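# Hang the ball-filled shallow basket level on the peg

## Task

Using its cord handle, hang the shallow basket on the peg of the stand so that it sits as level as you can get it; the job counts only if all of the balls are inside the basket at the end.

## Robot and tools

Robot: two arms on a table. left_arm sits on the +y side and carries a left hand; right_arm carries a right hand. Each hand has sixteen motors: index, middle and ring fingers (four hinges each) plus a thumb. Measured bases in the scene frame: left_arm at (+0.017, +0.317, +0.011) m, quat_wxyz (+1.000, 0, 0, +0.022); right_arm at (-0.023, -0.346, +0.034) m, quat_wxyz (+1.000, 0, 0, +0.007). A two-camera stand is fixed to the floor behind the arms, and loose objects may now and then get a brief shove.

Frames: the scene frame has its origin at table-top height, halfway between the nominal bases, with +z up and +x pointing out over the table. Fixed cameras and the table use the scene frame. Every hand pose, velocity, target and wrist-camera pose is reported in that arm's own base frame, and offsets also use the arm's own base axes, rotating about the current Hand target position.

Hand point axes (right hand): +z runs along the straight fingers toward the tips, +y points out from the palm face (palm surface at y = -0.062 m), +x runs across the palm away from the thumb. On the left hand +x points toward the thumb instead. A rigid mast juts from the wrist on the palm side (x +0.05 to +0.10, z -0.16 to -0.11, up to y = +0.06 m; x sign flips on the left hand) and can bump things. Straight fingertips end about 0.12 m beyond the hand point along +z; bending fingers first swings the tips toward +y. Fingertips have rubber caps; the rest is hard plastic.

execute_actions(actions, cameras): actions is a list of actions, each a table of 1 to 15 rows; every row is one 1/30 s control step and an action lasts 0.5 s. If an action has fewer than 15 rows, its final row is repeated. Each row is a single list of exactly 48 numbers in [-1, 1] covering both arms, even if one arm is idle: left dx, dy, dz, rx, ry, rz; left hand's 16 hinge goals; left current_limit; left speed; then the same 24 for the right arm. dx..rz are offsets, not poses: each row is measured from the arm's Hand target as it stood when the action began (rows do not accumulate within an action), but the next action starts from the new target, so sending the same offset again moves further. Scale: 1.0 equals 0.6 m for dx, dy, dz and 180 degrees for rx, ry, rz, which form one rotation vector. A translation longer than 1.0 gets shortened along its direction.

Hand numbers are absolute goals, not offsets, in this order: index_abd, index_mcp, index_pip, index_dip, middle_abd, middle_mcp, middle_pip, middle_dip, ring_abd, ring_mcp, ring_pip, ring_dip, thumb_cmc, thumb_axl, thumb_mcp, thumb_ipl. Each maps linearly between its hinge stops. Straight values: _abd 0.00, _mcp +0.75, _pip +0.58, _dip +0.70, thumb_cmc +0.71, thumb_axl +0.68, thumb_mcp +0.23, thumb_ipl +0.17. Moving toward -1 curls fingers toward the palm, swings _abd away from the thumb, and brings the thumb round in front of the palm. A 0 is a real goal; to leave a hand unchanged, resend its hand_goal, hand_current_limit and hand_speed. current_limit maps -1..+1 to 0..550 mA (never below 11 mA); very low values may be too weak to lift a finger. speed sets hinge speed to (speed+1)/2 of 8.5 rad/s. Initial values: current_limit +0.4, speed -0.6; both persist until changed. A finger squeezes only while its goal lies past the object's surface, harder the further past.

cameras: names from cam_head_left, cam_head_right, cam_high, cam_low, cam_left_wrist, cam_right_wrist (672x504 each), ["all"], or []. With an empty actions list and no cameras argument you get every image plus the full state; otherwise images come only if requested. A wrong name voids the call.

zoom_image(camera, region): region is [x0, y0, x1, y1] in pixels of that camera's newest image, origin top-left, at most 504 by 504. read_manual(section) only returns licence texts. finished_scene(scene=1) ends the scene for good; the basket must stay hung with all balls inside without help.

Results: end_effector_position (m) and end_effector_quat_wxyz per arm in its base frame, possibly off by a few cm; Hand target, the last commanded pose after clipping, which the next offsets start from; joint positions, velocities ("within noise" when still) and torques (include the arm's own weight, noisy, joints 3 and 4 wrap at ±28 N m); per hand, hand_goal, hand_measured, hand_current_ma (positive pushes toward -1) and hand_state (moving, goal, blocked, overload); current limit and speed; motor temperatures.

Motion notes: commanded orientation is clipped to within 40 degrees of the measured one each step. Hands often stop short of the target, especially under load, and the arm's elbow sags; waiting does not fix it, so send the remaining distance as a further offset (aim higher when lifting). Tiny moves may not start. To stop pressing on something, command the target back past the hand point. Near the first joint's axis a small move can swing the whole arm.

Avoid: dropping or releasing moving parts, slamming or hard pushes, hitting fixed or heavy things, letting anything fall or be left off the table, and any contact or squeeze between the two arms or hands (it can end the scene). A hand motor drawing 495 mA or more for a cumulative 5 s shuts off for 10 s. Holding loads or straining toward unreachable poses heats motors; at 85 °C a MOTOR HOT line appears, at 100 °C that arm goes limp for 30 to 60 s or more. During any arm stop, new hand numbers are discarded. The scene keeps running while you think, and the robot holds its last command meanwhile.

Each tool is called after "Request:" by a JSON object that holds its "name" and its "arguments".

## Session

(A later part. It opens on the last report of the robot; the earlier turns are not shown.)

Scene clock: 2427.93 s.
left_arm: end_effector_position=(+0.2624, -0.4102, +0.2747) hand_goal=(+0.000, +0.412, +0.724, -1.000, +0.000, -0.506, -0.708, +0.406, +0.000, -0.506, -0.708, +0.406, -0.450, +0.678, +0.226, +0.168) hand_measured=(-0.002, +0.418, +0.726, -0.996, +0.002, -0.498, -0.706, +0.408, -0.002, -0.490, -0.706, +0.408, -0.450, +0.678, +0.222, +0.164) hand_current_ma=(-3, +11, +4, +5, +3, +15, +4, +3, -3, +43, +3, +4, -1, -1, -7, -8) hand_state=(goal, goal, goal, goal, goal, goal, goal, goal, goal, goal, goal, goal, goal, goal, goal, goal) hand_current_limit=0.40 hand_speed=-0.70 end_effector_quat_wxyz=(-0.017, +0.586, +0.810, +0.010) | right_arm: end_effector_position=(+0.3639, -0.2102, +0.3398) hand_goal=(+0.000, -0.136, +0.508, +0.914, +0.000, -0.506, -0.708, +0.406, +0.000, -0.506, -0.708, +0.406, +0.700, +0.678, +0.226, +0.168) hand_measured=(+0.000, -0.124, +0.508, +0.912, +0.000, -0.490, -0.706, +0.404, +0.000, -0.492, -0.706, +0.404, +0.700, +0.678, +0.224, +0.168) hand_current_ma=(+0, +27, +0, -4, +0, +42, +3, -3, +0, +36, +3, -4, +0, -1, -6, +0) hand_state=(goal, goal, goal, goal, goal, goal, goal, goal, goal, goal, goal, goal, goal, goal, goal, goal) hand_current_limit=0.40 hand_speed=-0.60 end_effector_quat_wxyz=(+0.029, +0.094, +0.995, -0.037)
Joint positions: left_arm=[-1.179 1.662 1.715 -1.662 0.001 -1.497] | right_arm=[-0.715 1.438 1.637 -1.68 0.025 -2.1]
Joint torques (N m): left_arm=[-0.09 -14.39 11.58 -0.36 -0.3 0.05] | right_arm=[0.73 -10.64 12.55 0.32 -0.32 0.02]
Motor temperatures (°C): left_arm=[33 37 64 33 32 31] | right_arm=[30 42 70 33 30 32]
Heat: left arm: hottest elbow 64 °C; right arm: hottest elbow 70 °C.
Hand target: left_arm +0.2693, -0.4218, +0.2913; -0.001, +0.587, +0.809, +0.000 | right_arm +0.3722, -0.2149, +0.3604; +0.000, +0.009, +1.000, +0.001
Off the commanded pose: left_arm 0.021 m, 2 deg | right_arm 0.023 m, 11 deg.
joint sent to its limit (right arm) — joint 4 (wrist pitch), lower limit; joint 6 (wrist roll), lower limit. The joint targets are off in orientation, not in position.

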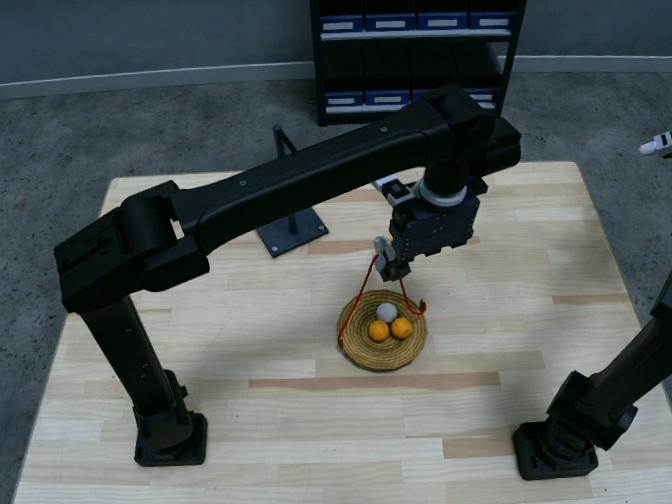

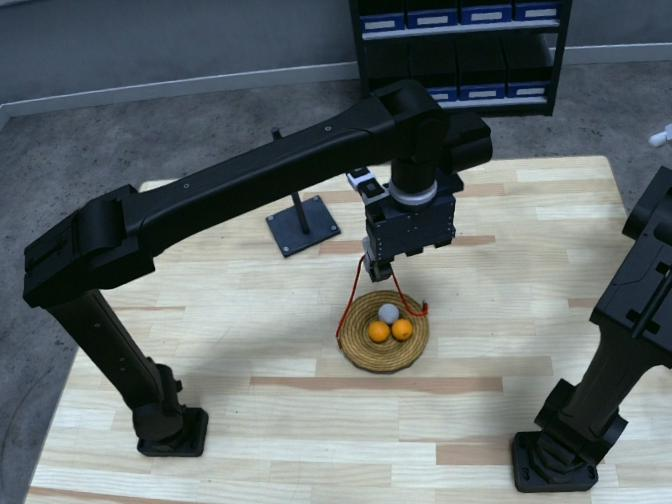

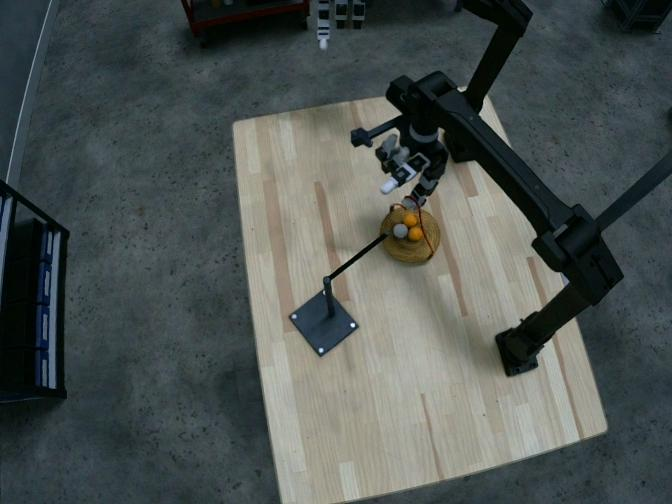

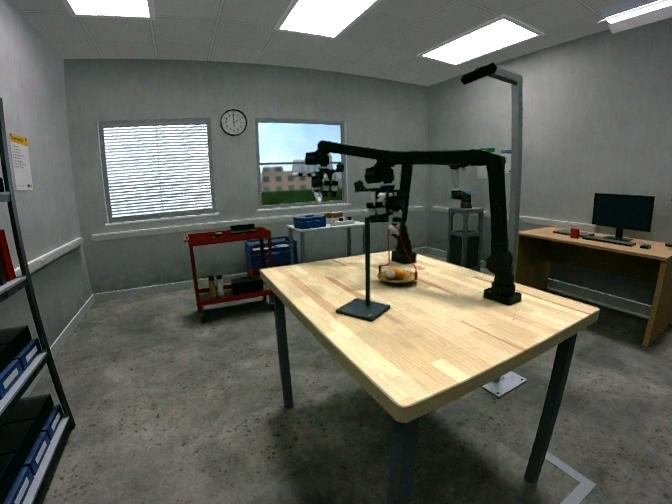

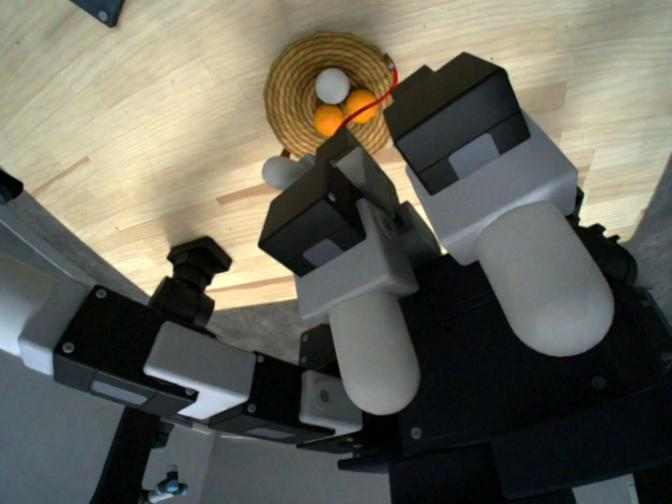

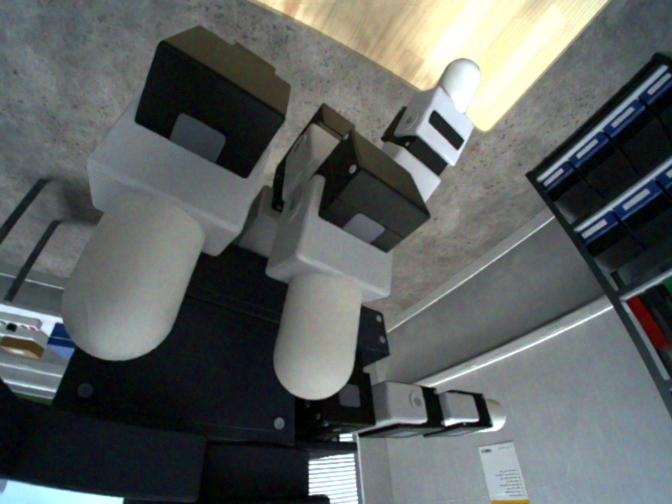

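Request:
{"name": "execute_actions", "arguments": {"actions": [[[-0.0207,-0.0158,0.03,0,0,0,0,0.411,0.723,-1,0,-0.507,-0.708,0.406,0,-0.507,-0.708,0.406,-0.45,0.677,0.226,0.168,0.4,-0.7,0,0,0,0,0,0,0,-0.137,0.508,0.913,0,-0.507,-0.708,0.406,0,-0.507,-0.708,0.406,0.7,0.678,0.226,0.168,0.4,-0.6]],[[0,0,0.035,0,0,0,0,0.411,0.723,-1,0,-0.507,-0.708,0.406,0,-0.507,-0.708,0.406,-0.45,0.677,0.226,0.168,0.4,-0.7,0,0,0,0,0,0,0,-0.137,0.508,0.913,0,-0.507,-0.708,0.406,0,-0.507,-0.708,0.406,0.7,0.678,0.226,0.168,0.4,-0.6]]], "cameras": ["cam_low","cam_high","cam_head_left"]}}

Request:
{"name": "zoom_image", "arguments": {"camera": "cam_low", "region": [370, 190, 470, 290]}}

Request:
{"name": "zoom_image", "arguments": {"camera": "cam_high", "region": [350, 160, 500, 280]}}

Request:
{"name": "zoom_image", "arguments": {"camera": "cam_head_left", "region": [300, 210, 480, 380]}}

Scene clock: 2482.10 s.
left_arm: end_effector_position=(+0.2579, -0.4235, +0.2971) hand_goal=(+0.000, +0.412, +0.724, -1.000, +0.000, -0.506, -0.708, +0.406, +0.000, -0.506, -0.708, +0.406, -0.450, +0.678, +0.226, +0.168) hand_measured=(-0.002, +0.418, +0.726, -0.996, +0.002, -0.498, -0.706, +0.408, -0.002, -0.490, -0.706, +0.408, -0.450, +0.678, +0.222, +0.164) hand_current_ma=(-3, +11, +4, +5, +3, +15, +4, +3, -3, +43, +3, +4, -1, -1, -7, -8) hand_state=(goal, goal, goal, goal, goal, goal, goal, goal, goal, goal, goal, goal, goal, goal, goal, goal) hand_current_limit=0.40 hand_speed=-0.70 end_effector_quat_wxyz=(+0.006, +0.590, +0.807, +0.004) | right_arm: end_effector_position=(+0.3639, -0.2102, +0.3398) hand_goal=(+0.000, -0.136, +0.508, +0.914, +0.000, -0.506, -0.708, +0.406, +0.000, -0.506, -0.708, +0.406, +0.700, +0.678, +0.226, +0.168) hand_measured=(+0.000, -0.124, +0.508, +0.912, +0.000, -0.490, -0.706, +0.404, +0.000, -0.492, -0.706, +0.404, +0.700, +0.678, +0.224, +0.168) hand_current_ma=(+0, +27, +0, -4, +0, +42, +3, -3, +0, +36, +3, -4, +0, -1, -6, +0) hand_state=(goal, goal, goal, goal, goal, goal, goal, goal, goal, goal, goal, goal, goal, goal, goal, goal) hand_current_limit=0.40 hand_speed=-0.60 end_effector_quat_wxyz=(+0.029, +0.094, +0.995, -0.037)
Joint positions: left_arm=[-1.202 1.663 1.774 -1.676 -0.013 -1.51] | right_arm=[-0.715 1.438 1.637 -1.68 0.025 -2.1]
Joint torques (N m): left_arm=[-1.03 -17.73 11.62 -0.38 -0.37 -0.12] | right_arm=[0.79 -10.52 12.46 0.31 -0.32 0.01]
Motor temperatures (°C): left_arm=[33 39 70 33 32 31] | right_arm=[30 42 70 33 30 32]
Heat: left arm: hottest elbow 70 °C; right arm: hottest elbow 70 °C.
Hand target: left_arm +0.2569, -0.4313, +0.3302; -0.001, +0.587, +0.809, +0.000 | right_arm +0.3722, -0.2149, +0.3604; +0.000, +0.009, +1.000, +0.001
Off the commanded pose: left_arm 0.034 m, 1 deg | right_arm 0.023 m, 11 deg.
joint sent to its limit (left arm) — joint 4 (wrist pitch), lower limit. The joint targets are off in orientation, not in position.
joint sent to its limit (right arm) — joint 4 (wrist pitch), lower limit; joint 6 (wrist roll), lower limit. The joint targets are off in orientation, not in position.
Images, in order (width x height): cam_head_left 672x504, cam_high 672x504, cam_low 672x504.

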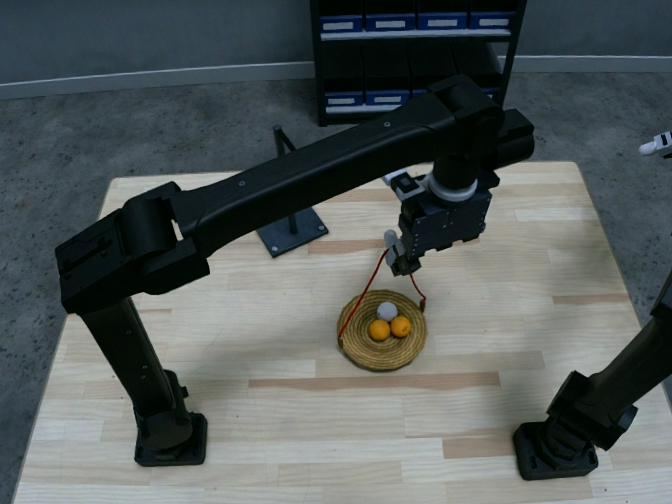

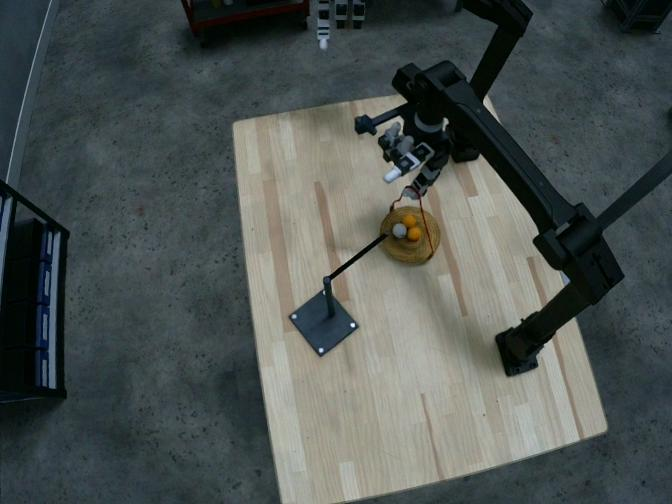

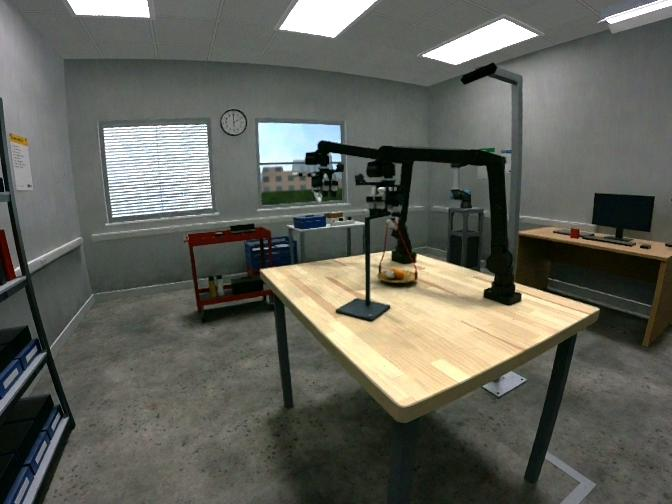

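Scaled by 5.040 from the camera's 672x504 image, which has a finer 960x720 frame.

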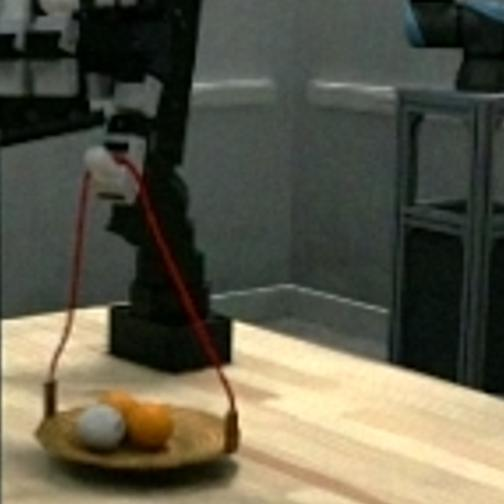

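Scaled by 3.360 from the camera's 672x504 image, which has a finer 960x720 frame.

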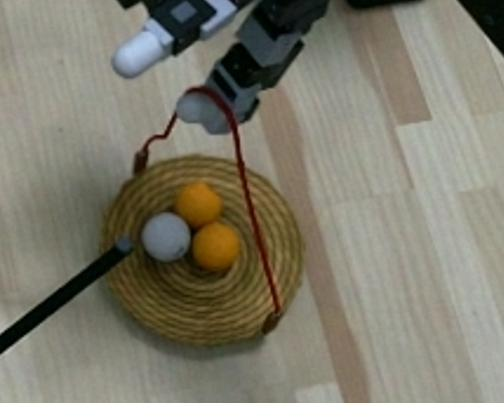

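Scaled by 2.800 from the camera's 672x504 image, which has a finer 960x720 frame.

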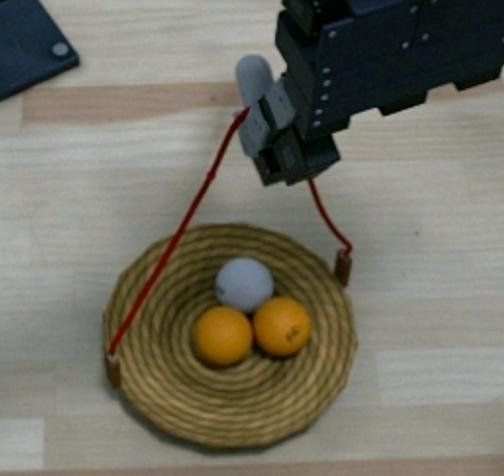

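Request:
{"name": "execute_actions", "arguments": {"actions": [[[-0.006,0.01,0.035,0,0,0,0,0.411,0.723,-1,0,-0.507,-0.708,0.406,0,-0.507,-0.708,0.406,-0.45,0.677,0.226,0.168,0.4,-0.7,0,0,0,0,0,0,0,-0.137,0.508,0.913,0,-0.507,-0.708,0.406,0,-0.507,-0.708,0.406,0.7,0.678,0.226,0.168,0.4,-0.6]]], "cameras": ["cam_low","cam_high","cam_head_left"]}}

Request:
{"name": "zoom_image", "arguments": {"camera": "cam_low", "region": [370, 190, 470, 290]}}

Request:
{"name": "zoom_image", "arguments": {"camera": "cam_head_left", "region": [300, 210, 480, 380]}}

Scene clock: 2501.03 s.
left_arm: end_effector_position=(+0.2550, -0.4180, +0.3148) hand_goal=(+0.000, +0.412, +0.724, -1.000, +0.000, -0.506, -0.708, +0.406, +0.000, -0.506, -0.708, +0.406, -0.450, +0.678, +0.226, +0.168) hand_measured=(-0.002, +0.422, +0.726, -0.996, +0.002, -0.498, -0.706, +0.408, -0.002, -0.490, -0.706, +0.408, -0.450, +0.678, +0.222, +0.164) hand_current_ma=(-3, +25, +5, +5, +3, +15, +4, +3, -3, +43, +3, +4, -1, -1, -7, -8) hand_state=(goal, goal, goal, goal, goal, goal, goal, goal, goal, goal, goal, goal, goal, goal, goal, goal) hand_current_limit=0.40 hand_speed=-0.70 end_effector_quat_wxyz=(+0.024, +0.591, +0.806, -0.003) | right_arm: end_effector_position=(+0.3639, -0.2102, +0.3398) hand_goal=(+0.000, -0.136, +0.508, +0.914, +0.000, -0.506, -0.708, +0.406, +0.000, -0.506, -0.708, +0.406, +0.700, +0.678, +0.226, +0.168) hand_measured=(+0.000, -0.124, +0.508, +0.912, +0.000, -0.490, -0.706, +0.404, +0.000, -0.492, -0.706, +0.404, +0.700, +0.678, +0.224, +0.168) hand_current_ma=(+0, +27, +0, -4, +0, +42, +3, -3, +0, +36, +3, -4, +0, -1, -6, +0) hand_state=(goal, goal, goal, goal, goal, goal, goal, goal, goal, goal, goal, goal, goal, goal, goal, goal) hand_current_limit=0.40 hand_speed=-0.60 end_effector_quat_wxyz=(+0.029, +0.094, +0.995, -0.037)
Joint positions: left_arm=[-1.207 1.626 1.774 -1.676 -0.021 -1.512] | right_arm=[-0.715 1.438 1.637 -1.68 0.025 -2.1]
Joint torques (N m): left_arm=[-1.38 -17.67 11.9 -0.23 -0.46 -0.13] | right_arm=[0.67 -10.46 12.48 0.25 -0.3 0.02]
Motor temperatures (°C): left_arm=[33 41 66 33 32 31] | right_arm=[30 42 70 33 30 32]
Heat: left arm: hottest elbow 66 °C; right arm: hottest elbow 70 °C.
Hand target: left_arm +0.2533, -0.4253, +0.3513; -0.001, +0.587, +0.809, +0.000 | right_arm +0.3722, -0.2149, +0.3604; +0.000, +0.009, +1.000, +0.001
Off the commanded pose: left_arm 0.037 m, 3 deg | right_arm 0.023 m, 11 deg.
joint sent to its limit (left arm) — joint 4 (wrist pitch), lower limit. The joint targets are off in orientation, not in position.
joint sent to its limit (right arm) — joint 4 (wrist pitch), lower limit; joint 6 (wrist roll), lower limit. The joint targets are off in orientation, not in position.
Images, in order (width x height): cam_head_left 672x504, cam_high 672x504, cam_low 672x504.

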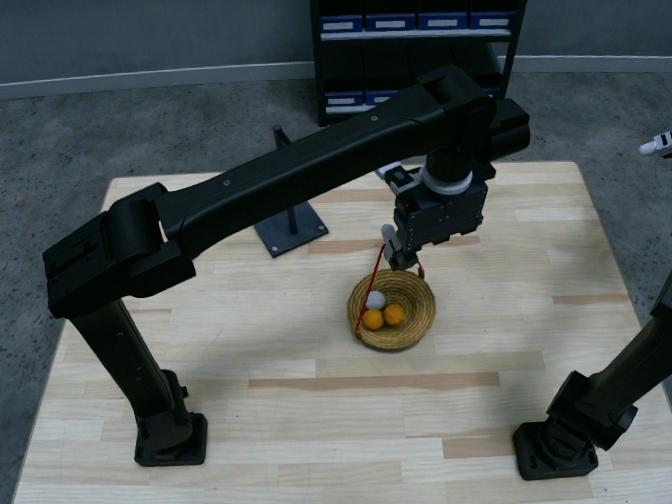

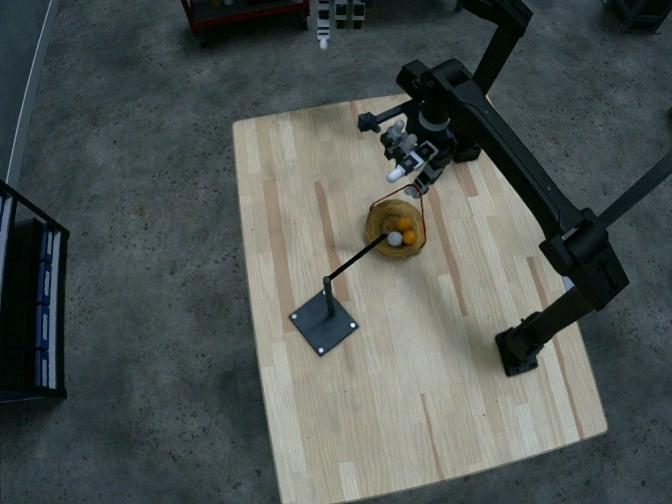

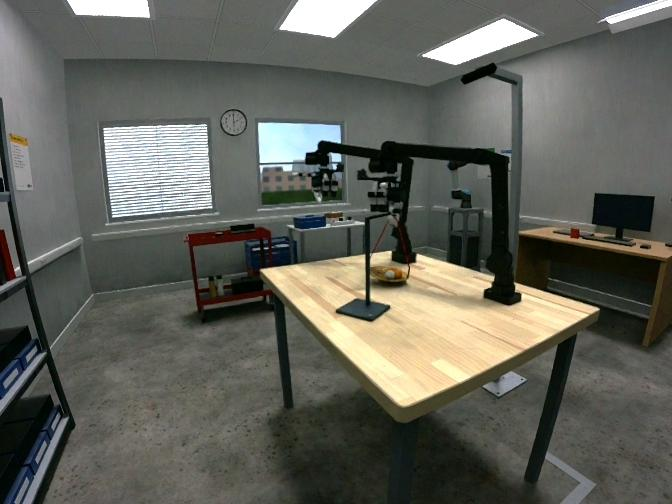

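Scaled by 5.040 from the camera's 672x504 image, which has a finer 960x720 frame.

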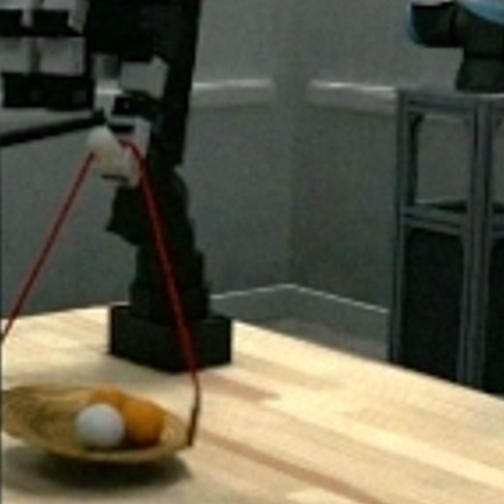

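Scaled by 2.800 from the camera's 672x504 image, which has a finer 960x720 frame.

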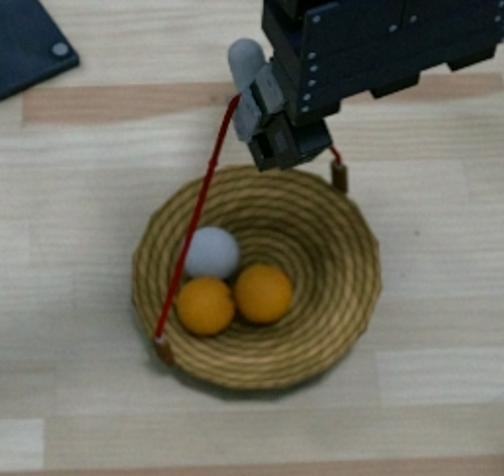

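Request:
{"name": "zoom_image", "arguments": {"camera": "cam_low", "region": [350, 210, 430, 300]}}

Request:
{"name": "zoom_image", "arguments": {"camera": "cam_high", "region": [340, 160, 460, 280]}}

Scaled by 5.600 from the camera's 672x504 image, which has a finer 960x720 frame.

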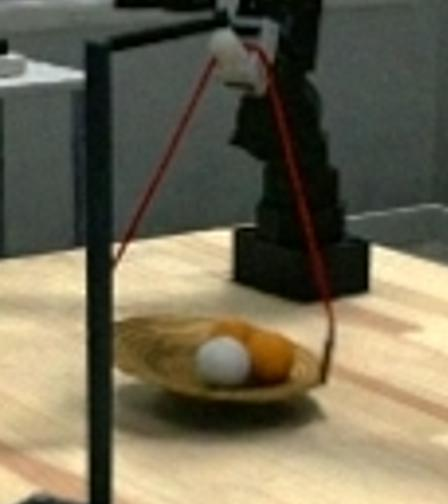

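Scaled by 4.200 from the camera's 672x504 image, which has a finer 960x720 frame.

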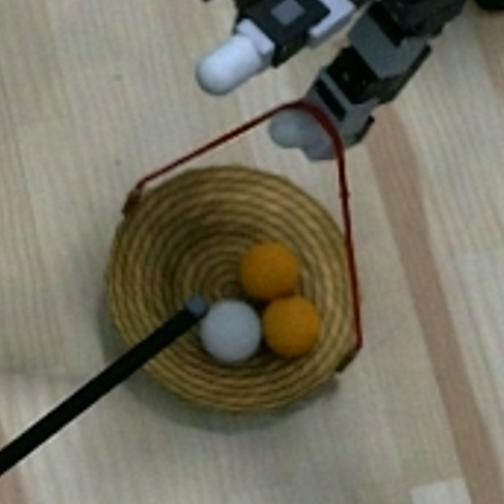

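Request:
{"name": "execute_actions", "arguments": {"actions": [], "cameras": ["cam_low","cam_high","cam_head_left","cam_left_wrist"]}}

Request:
{"name": "zoom_image", "arguments": {"camera": "cam_low", "region": [350, 210, 430, 300]}}

Request:
{"name": "zoom_image", "arguments": {"camera": "cam_head_left", "region": [300, 210, 480, 380]}}

Scene clock: 2528.00 s.
left_arm: end_effector_position=(+0.2548, -0.4181, +0.3148) hand_goal=(+0.000, +0.412, +0.724, -1.000, +0.000, -0.506, -0.708, +0.406, +0.000, -0.506, -0.708, +0.406, -0.450, +0.678, +0.226, +0.168) hand_measured=(-0.002, +0.422, +0.726, -0.996, +0.002, -0.498, -0.706, +0.408, -0.002, -0.490, -0.706, +0.408, -0.450, +0.678, +0.222, +0.164) hand_current_ma=(-3, +26, +5, +5, +3, +15, +4, +3, -3, +43, +3, +4, -1, -1, -7, -8) hand_state=(goal, goal, goal, goal, goal, goal, goal, goal, goal, goal, goal, goal, goal, goal, goal, goal) hand_current_limit=0.40 hand_speed=-0.70 end_effector_quat_wxyz=(+0.024, +0.591, +0.806, -0.003) | right_arm: end_effector_position=(+0.3639, -0.2102, +0.3398) hand_goal=(+0.000, -0.136, +0.508, +0.914, +0.000, -0.506, -0.708, +0.406, +0.000, -0.506, -0.708, +0.406, +0.700, +0.678, +0.226, +0.168) hand_measured=(+0.000, -0.124, +0.508, +0.912, +0.000, -0.490, -0.706, +0.404, +0.000, -0.492, -0.706, +0.404, +0.700, +0.678, +0.224, +0.168) hand_current_ma=(+0, +27, +0, -4, +0, +42, +3, -3, +0, +36, +3, -4, +0, -1, -6, +0) hand_state=(goal, goal, goal, goal, goal, goal, goal, goal, goal, goal, goal, goal, goal, goal, goal, goal) hand_current_limit=0.40 hand_speed=-0.60 end_effector_quat_wxyz=(+0.029, +0.094, +0.995, -0.037)
Joint positions: left_arm=[-1.207 1.626 1.774 -1.676 -0.021 -1.512] | right_arm=[-0.715 1.438 1.637 -1.68 0.025 -2.1]
Joint velocities: within noise
Joint torques (N m): left_arm=[-1.14 -17.26 12.03 -0.27 -0.44 -0.12] | right_arm=[0.85 -10.75 12.49 0.29 -0.32 0.02]
Motor temperatures (°C): left_arm=[33 41 65 33 32 31] | right_arm=[30 42 70 33 30 32]
Heat: left arm: hottest elbow 65 °C; right arm: hottest elbow 70 °C.
Hand target: left_arm +0.2533, -0.4253, +0.3513; -0.001, +0.588, +0.809, +0.000 | right_arm +0.3722, -0.2149, +0.3604; +0.000, +0.009, +1.000, +0.001
Off the commanded pose: left_arm 0.037 m, 3 deg | right_arm 0.023 m, 11 deg.
Images, in order (width x height): cam_head_left 672x504, cam_high 672x504, cam_low 672x504, cam_left_wrist 672x504.

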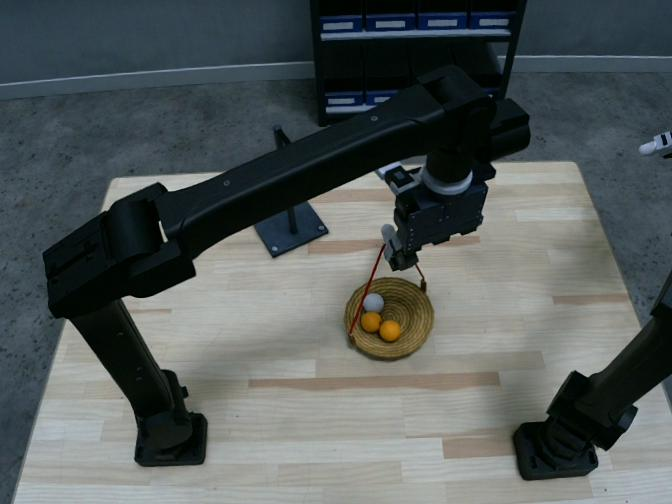

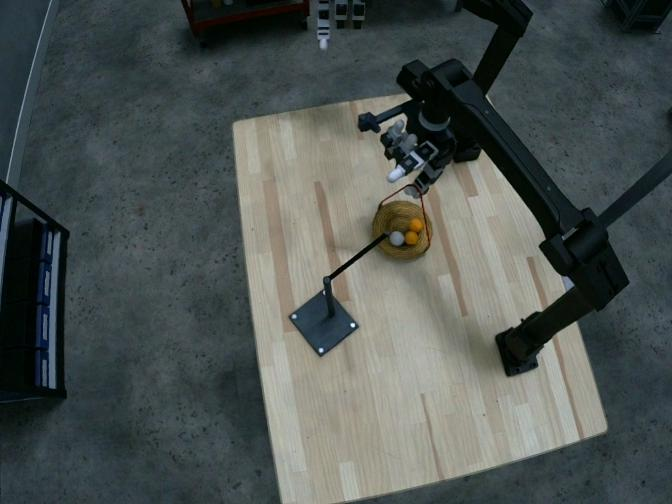

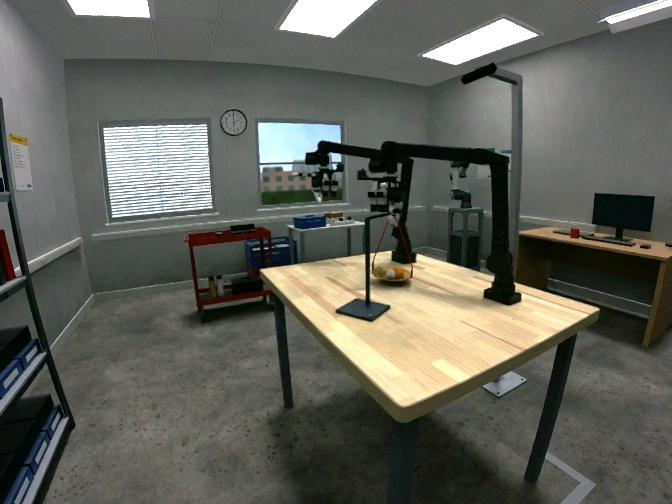

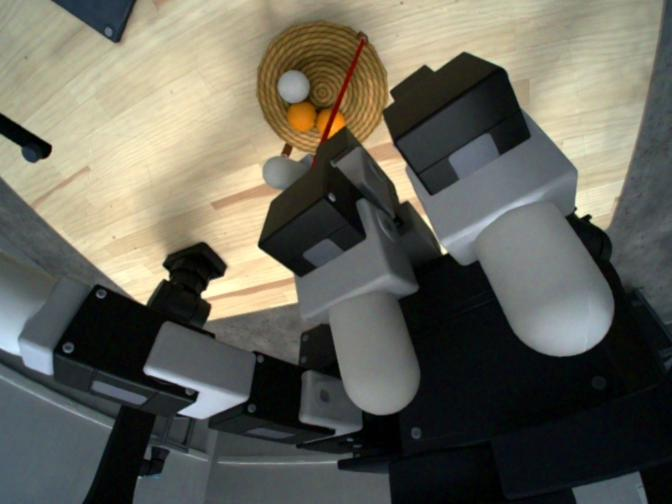

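Scaled by 5.600 from the camera's 672x504 image, which has a finer 960x720 frame.

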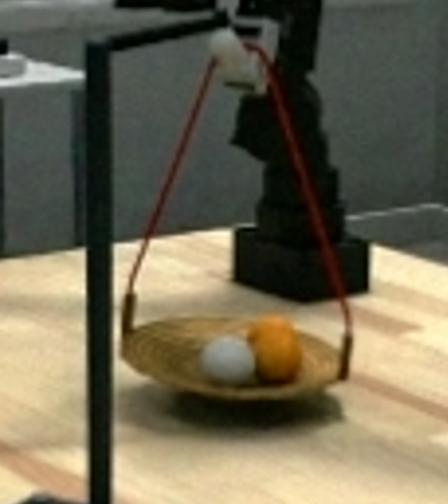

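Scaled by 2.800 from the camera's 672x504 image, which has a finer 960x720 frame.

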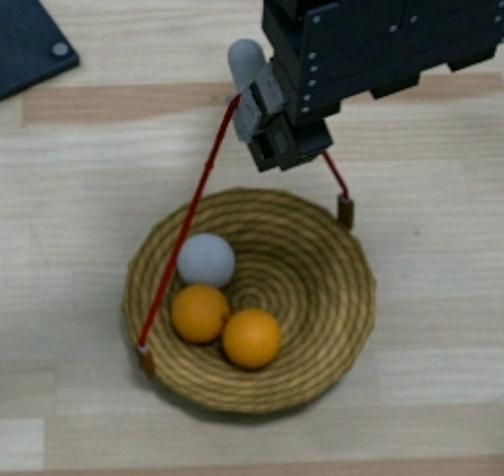

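Request:
{"name": "execute_actions", "arguments": {"actions": [[[0,0,-0.006,-0.0156,-0.006,0,0,0.411,0.723,-1,0,-0.507,-0.708,0.406,0,-0.507,-0.708,0.406,-0.45,0.677,0.226,0.168,0.4,-0.7,0,0,0,0,0,0,0,-0.137,0.508,0.913,0,-0.507,-0.708,0.406,0,-0.507,-0.708,0.406,0.7,0.678,0.226,0.168,0.4,-0.6]],[[0,0,-0.006,-0.0156,-0.006,0,0,0.411,0.723,-1,0,-0.507,-0.708,0.406,0,-0.507,-0.708,0.406,-0.45,0.677,0.226,0.168,0.4,-0.7,0,0,0,0,0,0,0,-0.137,0.508,0.913,0,-0.507,-0.708,0.406,0,-0.507,-0.708,0.406,0.7,0.678,0.226,0.168,0.4,-0.6]],[[0,0,-0.006,-0.0156,-0.006,0,0,0.411,0.723,-1,0,-0.507,-0.708,0.406,0,-0.507,-0.708,0.406,-0.45,0.677,0.226,0.168,0.4,-0.7,0,0,0,0,0,0,0,-0.137,0.508,0.913,0,-0.507,-0.708,0.406,0,-0.507,-0.708,0.406,0.7,0.678,0.226,0.168,0.4,-0.6]]], "cameras": ["cam_low","cam_head_left"]}}

Request:
{"name": "zoom_image", "arguments": {"camera": "cam_low", "region": [350, 210, 430, 300]}}

Scene clock: 2649.37 s.
left_arm: end_effector_position=(+0.2538, -0.4258, +0.3207) hand_goal=(+0.000, +0.412, +0.724, -1.000, +0.000, -0.506, -0.708, +0.406, +0.000, -0.506, -0.708, +0.406, -0.450, +0.678, +0.226, +0.168) hand_measured=(-0.002, +0.422, +0.726, -0.996, +0.002, -0.498, -0.706, +0.408, -0.002, -0.490, -0.706, +0.408, -0.450, +0.678, +0.222, +0.164) hand_current_ma=(-3, +26, +5, +5, +3, +15, +4, +3, -3, +43, +3, +4, -1, -1, -7, -8) hand_state=(goal, goal, goal, goal, goal, goal, goal, goal, goal, goal, goal, goal, goal, goal, goal, goal) hand_current_limit=0.40 hand_speed=-0.70 end_effector_quat_wxyz=(+0.042, +0.590, +0.806, -0.027) | right_arm: end_effector_position=(+0.3639, -0.2102, +0.3398) hand_goal=(+0.000, -0.136, +0.508, +0.914, +0.000, -0.506, -0.708, +0.406, +0.000, -0.506, -0.708, +0.406, +0.700, +0.678, +0.226, +0.168) hand_measured=(+0.000, -0.124, +0.508, +0.912, +0.000, -0.490, -0.706, +0.404, +0.000, -0.492, -0.706, +0.404, +0.700, +0.678, +0.224, +0.168) hand_current_ma=(+0, +27, +0, -4, +0, +42, +3, -3, +0, +36, +3, -4, +0, -1, -6, +0) hand_state=(goal, goal, goal, goal, goal, goal, goal, goal, goal, goal, goal, goal, goal, goal, goal, goal) hand_current_limit=0.40 hand_speed=-0.60 end_effector_quat_wxyz=(+0.029, +0.094, +0.995, -0.037)
Joint positions: left_arm=[-1.207 1.61 1.774 -1.635 0 -1.513] | right_arm=[-0.715 1.438 1.637 -1.68 0.025 -2.1]
Joint torques (N m): left_arm=[-0.62 -17.73 8.4 0.77 -0.23 -0.1] | right_arm=[0.85 -10.34 12.45 0.25 -0.31 0.02]
Motor temperatures (°C): left_arm=[33 42 67 33 33 31] | right_arm=[30 42 70 33 30 32]
Heat: left arm: hottest elbow 67 °C; right arm: hottest elbow 70 °C.
Hand target: left_arm +0.2533, -0.4253, +0.3403; +0.065, +0.586, +0.807, -0.043 | right_arm +0.3722, -0.2149, +0.3604; +0.000, +0.009, +1.000, +0.001
Off the commanded pose: left_arm 0.020 m, 3 deg | right_arm 0.023 m, 11 deg.
joint sent to its limit (right arm) — joint 4 (wrist pitch), lower limit; joint 6 (wrist roll), lower limit. The joint targets are off in orientation, not in position.
Images, in order (width x height): cam_head_left 672x504, cam_low 672x504.

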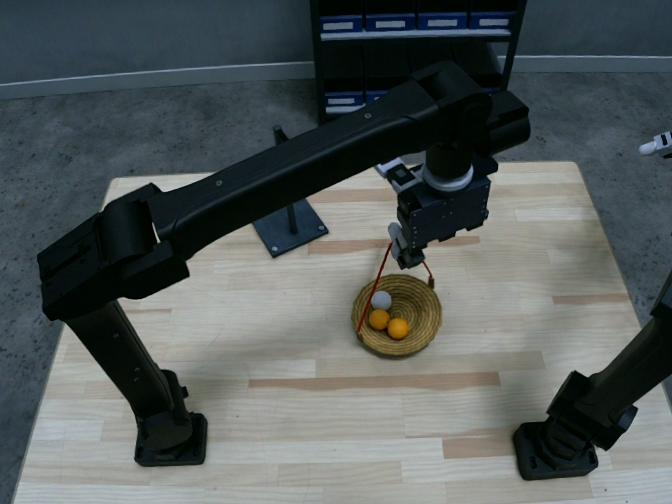

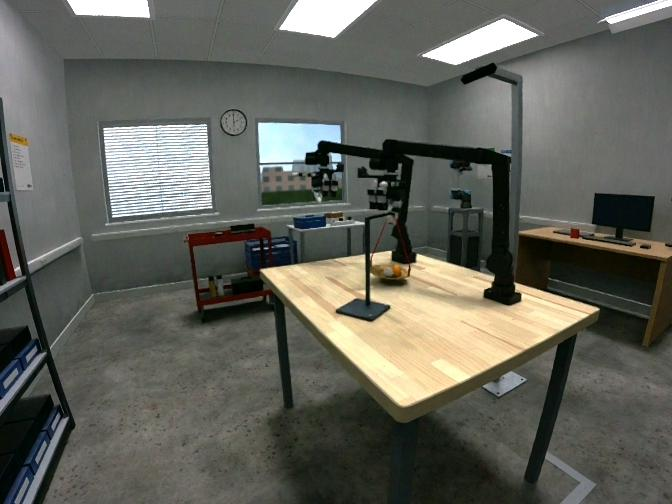

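Scaled by 5.600 from the camera's 672x504 image, which has a finer 960x720 frame.

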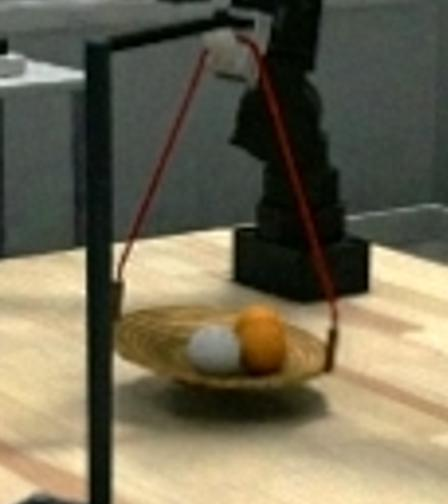

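Request:
{"name": "execute_actions", "arguments": {"actions": [[[0.0074,0.0131,0.0101,-0.002,-0.002,0.0018,0,0.411,0.723,-1,0,-0.507,-0.708,0.406,0,-0.507,-0.708,0.406,-0.45,0.677,0.226,0.168,0.4,-0.7,0,0,0,0,0,0,0,-0.137,0.508,0.913,0,-0.507,-0.708,0.406,0,-0.507,-0.708,0.406,0.7,0.678,0.226,0.168,0.4,-0.6]],[[0.0074,0.0131,0.0101,-0.002,-0.002,0.0018,0,0.411,0.723,-1,0,-0.507,-0.708,0.406,0,-0.507,-0.708,0.406,-0.45,0.677,0.226,0.168,0.4,-0.7,0,0,0,0,0,0,0,-0.137,0.508,0.913,0,-0.507,-0.708,0.406,0,-0.507,-0.708,0.406,0.7,0.678,0.226,0.168,0.4,-0.6]],[[0.0074,0.0131,0.0101,-0.002,-0.002,0.0018,0,0.411,0.723,-1,0,-0.507,-0.708,0.406,0,-0.507,-0.708,0.406,-0.45,0.677,0.226,0.168,0.4,-0.7,0,0,0,0,0,0,0,-0.137,0.508,0.913,0,-0.507,-0.708,0.406,0,-0.507,-0.708,0.406,0.7,0.678,0.226,0.168,0.4,-0.6]],[[0.0074,0.0131,0.0101,-0.002,-0.002,0.0018,0,0.411,0.723,-1,0,-0.507,-0.708,0.406,0,-0.507,-0.708,0.406,-0.45,0.677,0.226,0.168,0.4,-0.7,0,0,0,0,0,0,0,-0.137,0.508,0.913,0,-0.507,-0.708,0.406,0,-0.507,-0.708,0.406,0.7,0.678,0.226,0.168,0.4,-0.6]],[[0.0074,0.0131,0.0101,-0.002,-0.002,0.0018,0,0.411,0.723,-1,0,-0.507,-0.708,0.406,0,-0.507,-0.708,0.406,-0.45,0.677,0.226,0.168,0.4,-0.7,0,0,0,0,0,0,0,-0.137,0.508,0.913,0,-0.507,-0.708,0.406,0,-0.507,-0.708,0.406,0.7,0.678,0.226,0.168,0.4,-0.6]]], "cameras": ["cam_low","cam_head_left","cam_high"]}}

Request:
{"name": "zoom_image", "arguments": {"camera": "cam_low", "region": [350, 210, 430, 300]}}

Request:
{"name": "zoom_image", "arguments": {"camera": "cam_head_left", "region": [250, 110, 450, 360]}}

Scene clock: 2695.27 s.
left_arm: end_effector_position=(+0.2748, -0.3959, +0.3572) hand_goal=(+0.000, +0.412, +0.724, -1.000, +0.000, -0.506, -0.708, +0.406, +0.000, -0.506, -0.708, +0.406, -0.450, +0.678, +0.226, +0.168) hand_measured=(+0.000, +0.422, +0.726, -0.996, +0.002, -0.498, -0.706, +0.408, -0.002, -0.490, -0.706, +0.408, -0.450, +0.678, +0.222, +0.164) hand_current_ma=(-1, +26, +5, +5, +3, +15, +4, +3, -3, +43, +3, +4, -1, -1, -7, -8) hand_state=(goal, goal, goal, goal, goal, goal, goal, goal, goal, goal, goal, goal, goal, goal, goal, goal) hand_current_limit=0.40 hand_speed=-0.70 end_effector_quat_wxyz=(+0.078, +0.573, +0.815, -0.043) | right_arm: end_effector_position=(+0.3639, -0.2102, +0.3398) hand_goal=(+0.000, -0.136, +0.508, +0.914, +0.000, -0.506, -0.708, +0.406, +0.000, -0.506, -0.708, +0.406, +0.700, +0.678, +0.226, +0.168) hand_measured=(+0.000, -0.124, +0.508, +0.912, +0.000, -0.490, -0.706, +0.404, +0.000, -0.492, -0.706, +0.404, +0.700, +0.678, +0.224, +0.168) hand_current_ma=(+0, +27, +0, -4, +0, +42, +3, -3, +0, +36, +3, -4, +0, -1, -6, +0) hand_state=(goal, goal, goal, goal, goal, goal, goal, goal, goal, goal, goal, goal, goal, goal, goal, goal) hand_current_limit=0.40 hand_speed=-0.60 end_effector_quat_wxyz=(+0.029, +0.094, +0.995, -0.037)
Joint positions: left_arm=[-1.146 1.532 1.774 -1.635 -0.006 -1.49] | right_arm=[-0.715 1.438 1.637 -1.68 0.025 -2.1]
Joint torques (N m): left_arm=[0.5 -16.38 7.34 0.06 -0.42 0.12] | right_arm=[0.85 -10.52 12.49 0.25 -0.32 0.01]
Motor temperatures (°C): left_arm=[33 40 63 33 32 31] | right_arm=[30 42 70 33 30 32]
Heat: left arm: hottest elbow 63 °C; right arm: hottest elbow 70 °C.
Hand target: left_arm +0.2755, -0.3860, +0.3707; +0.088, +0.574, +0.813, -0.045 | right_arm +0.3722, -0.2149, +0.3604; +0.000, +0.009, +1.000, +0.001
Off the commanded pose: left_arm 0.017 m, 1 deg | right_arm 0.023 m, 11 deg.
joint sent to its limit (right arm) — joint 4 (wrist pitch), lower limit; joint 6 (wrist roll), lower limit. The joint targets are off in orientation, not in position.
Images, in order (width x height): cam_head_left 672x504, cam_high 672x504, cam_low 672x504.

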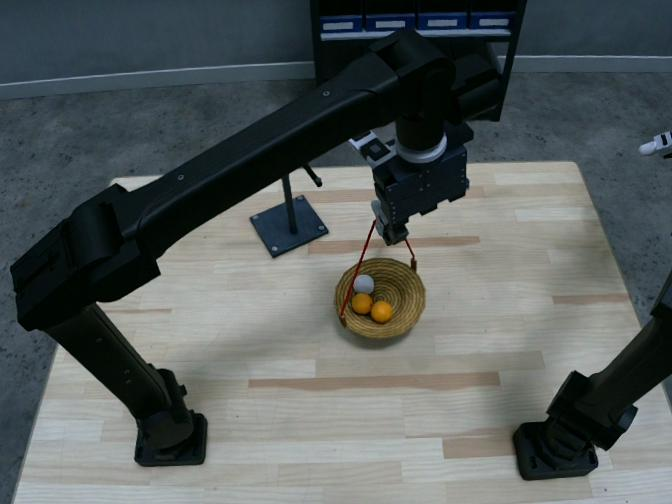

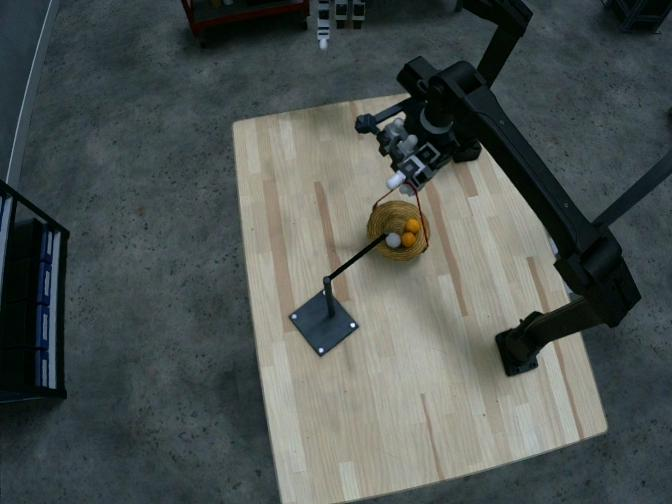

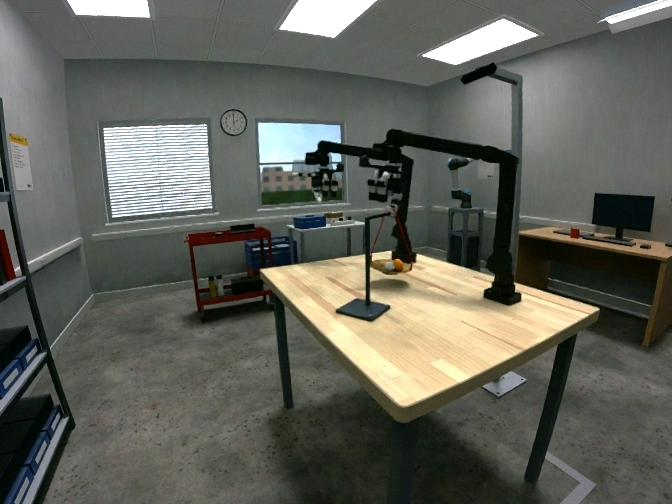

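Scaled by 5.600 from the camera's 672x504 image, which has a finer 960x720 frame.

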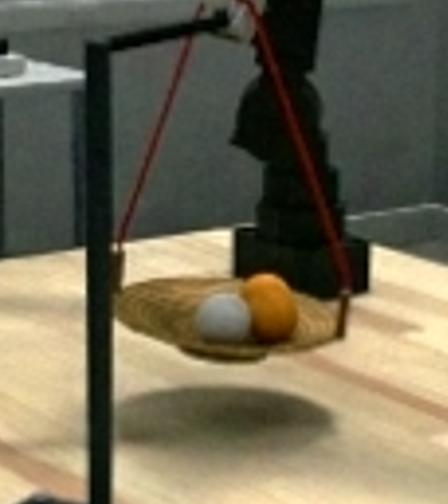

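Scaled by 2.016 from the camera's 672x504 image, which has a finer 960x720 frame.

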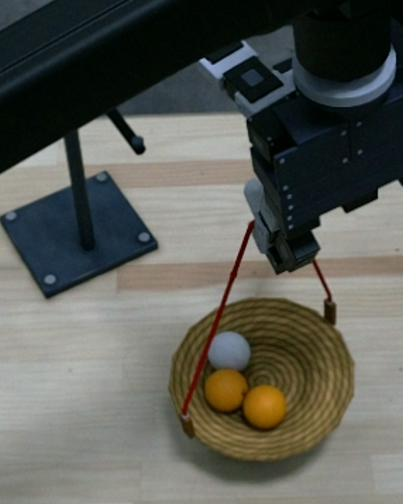

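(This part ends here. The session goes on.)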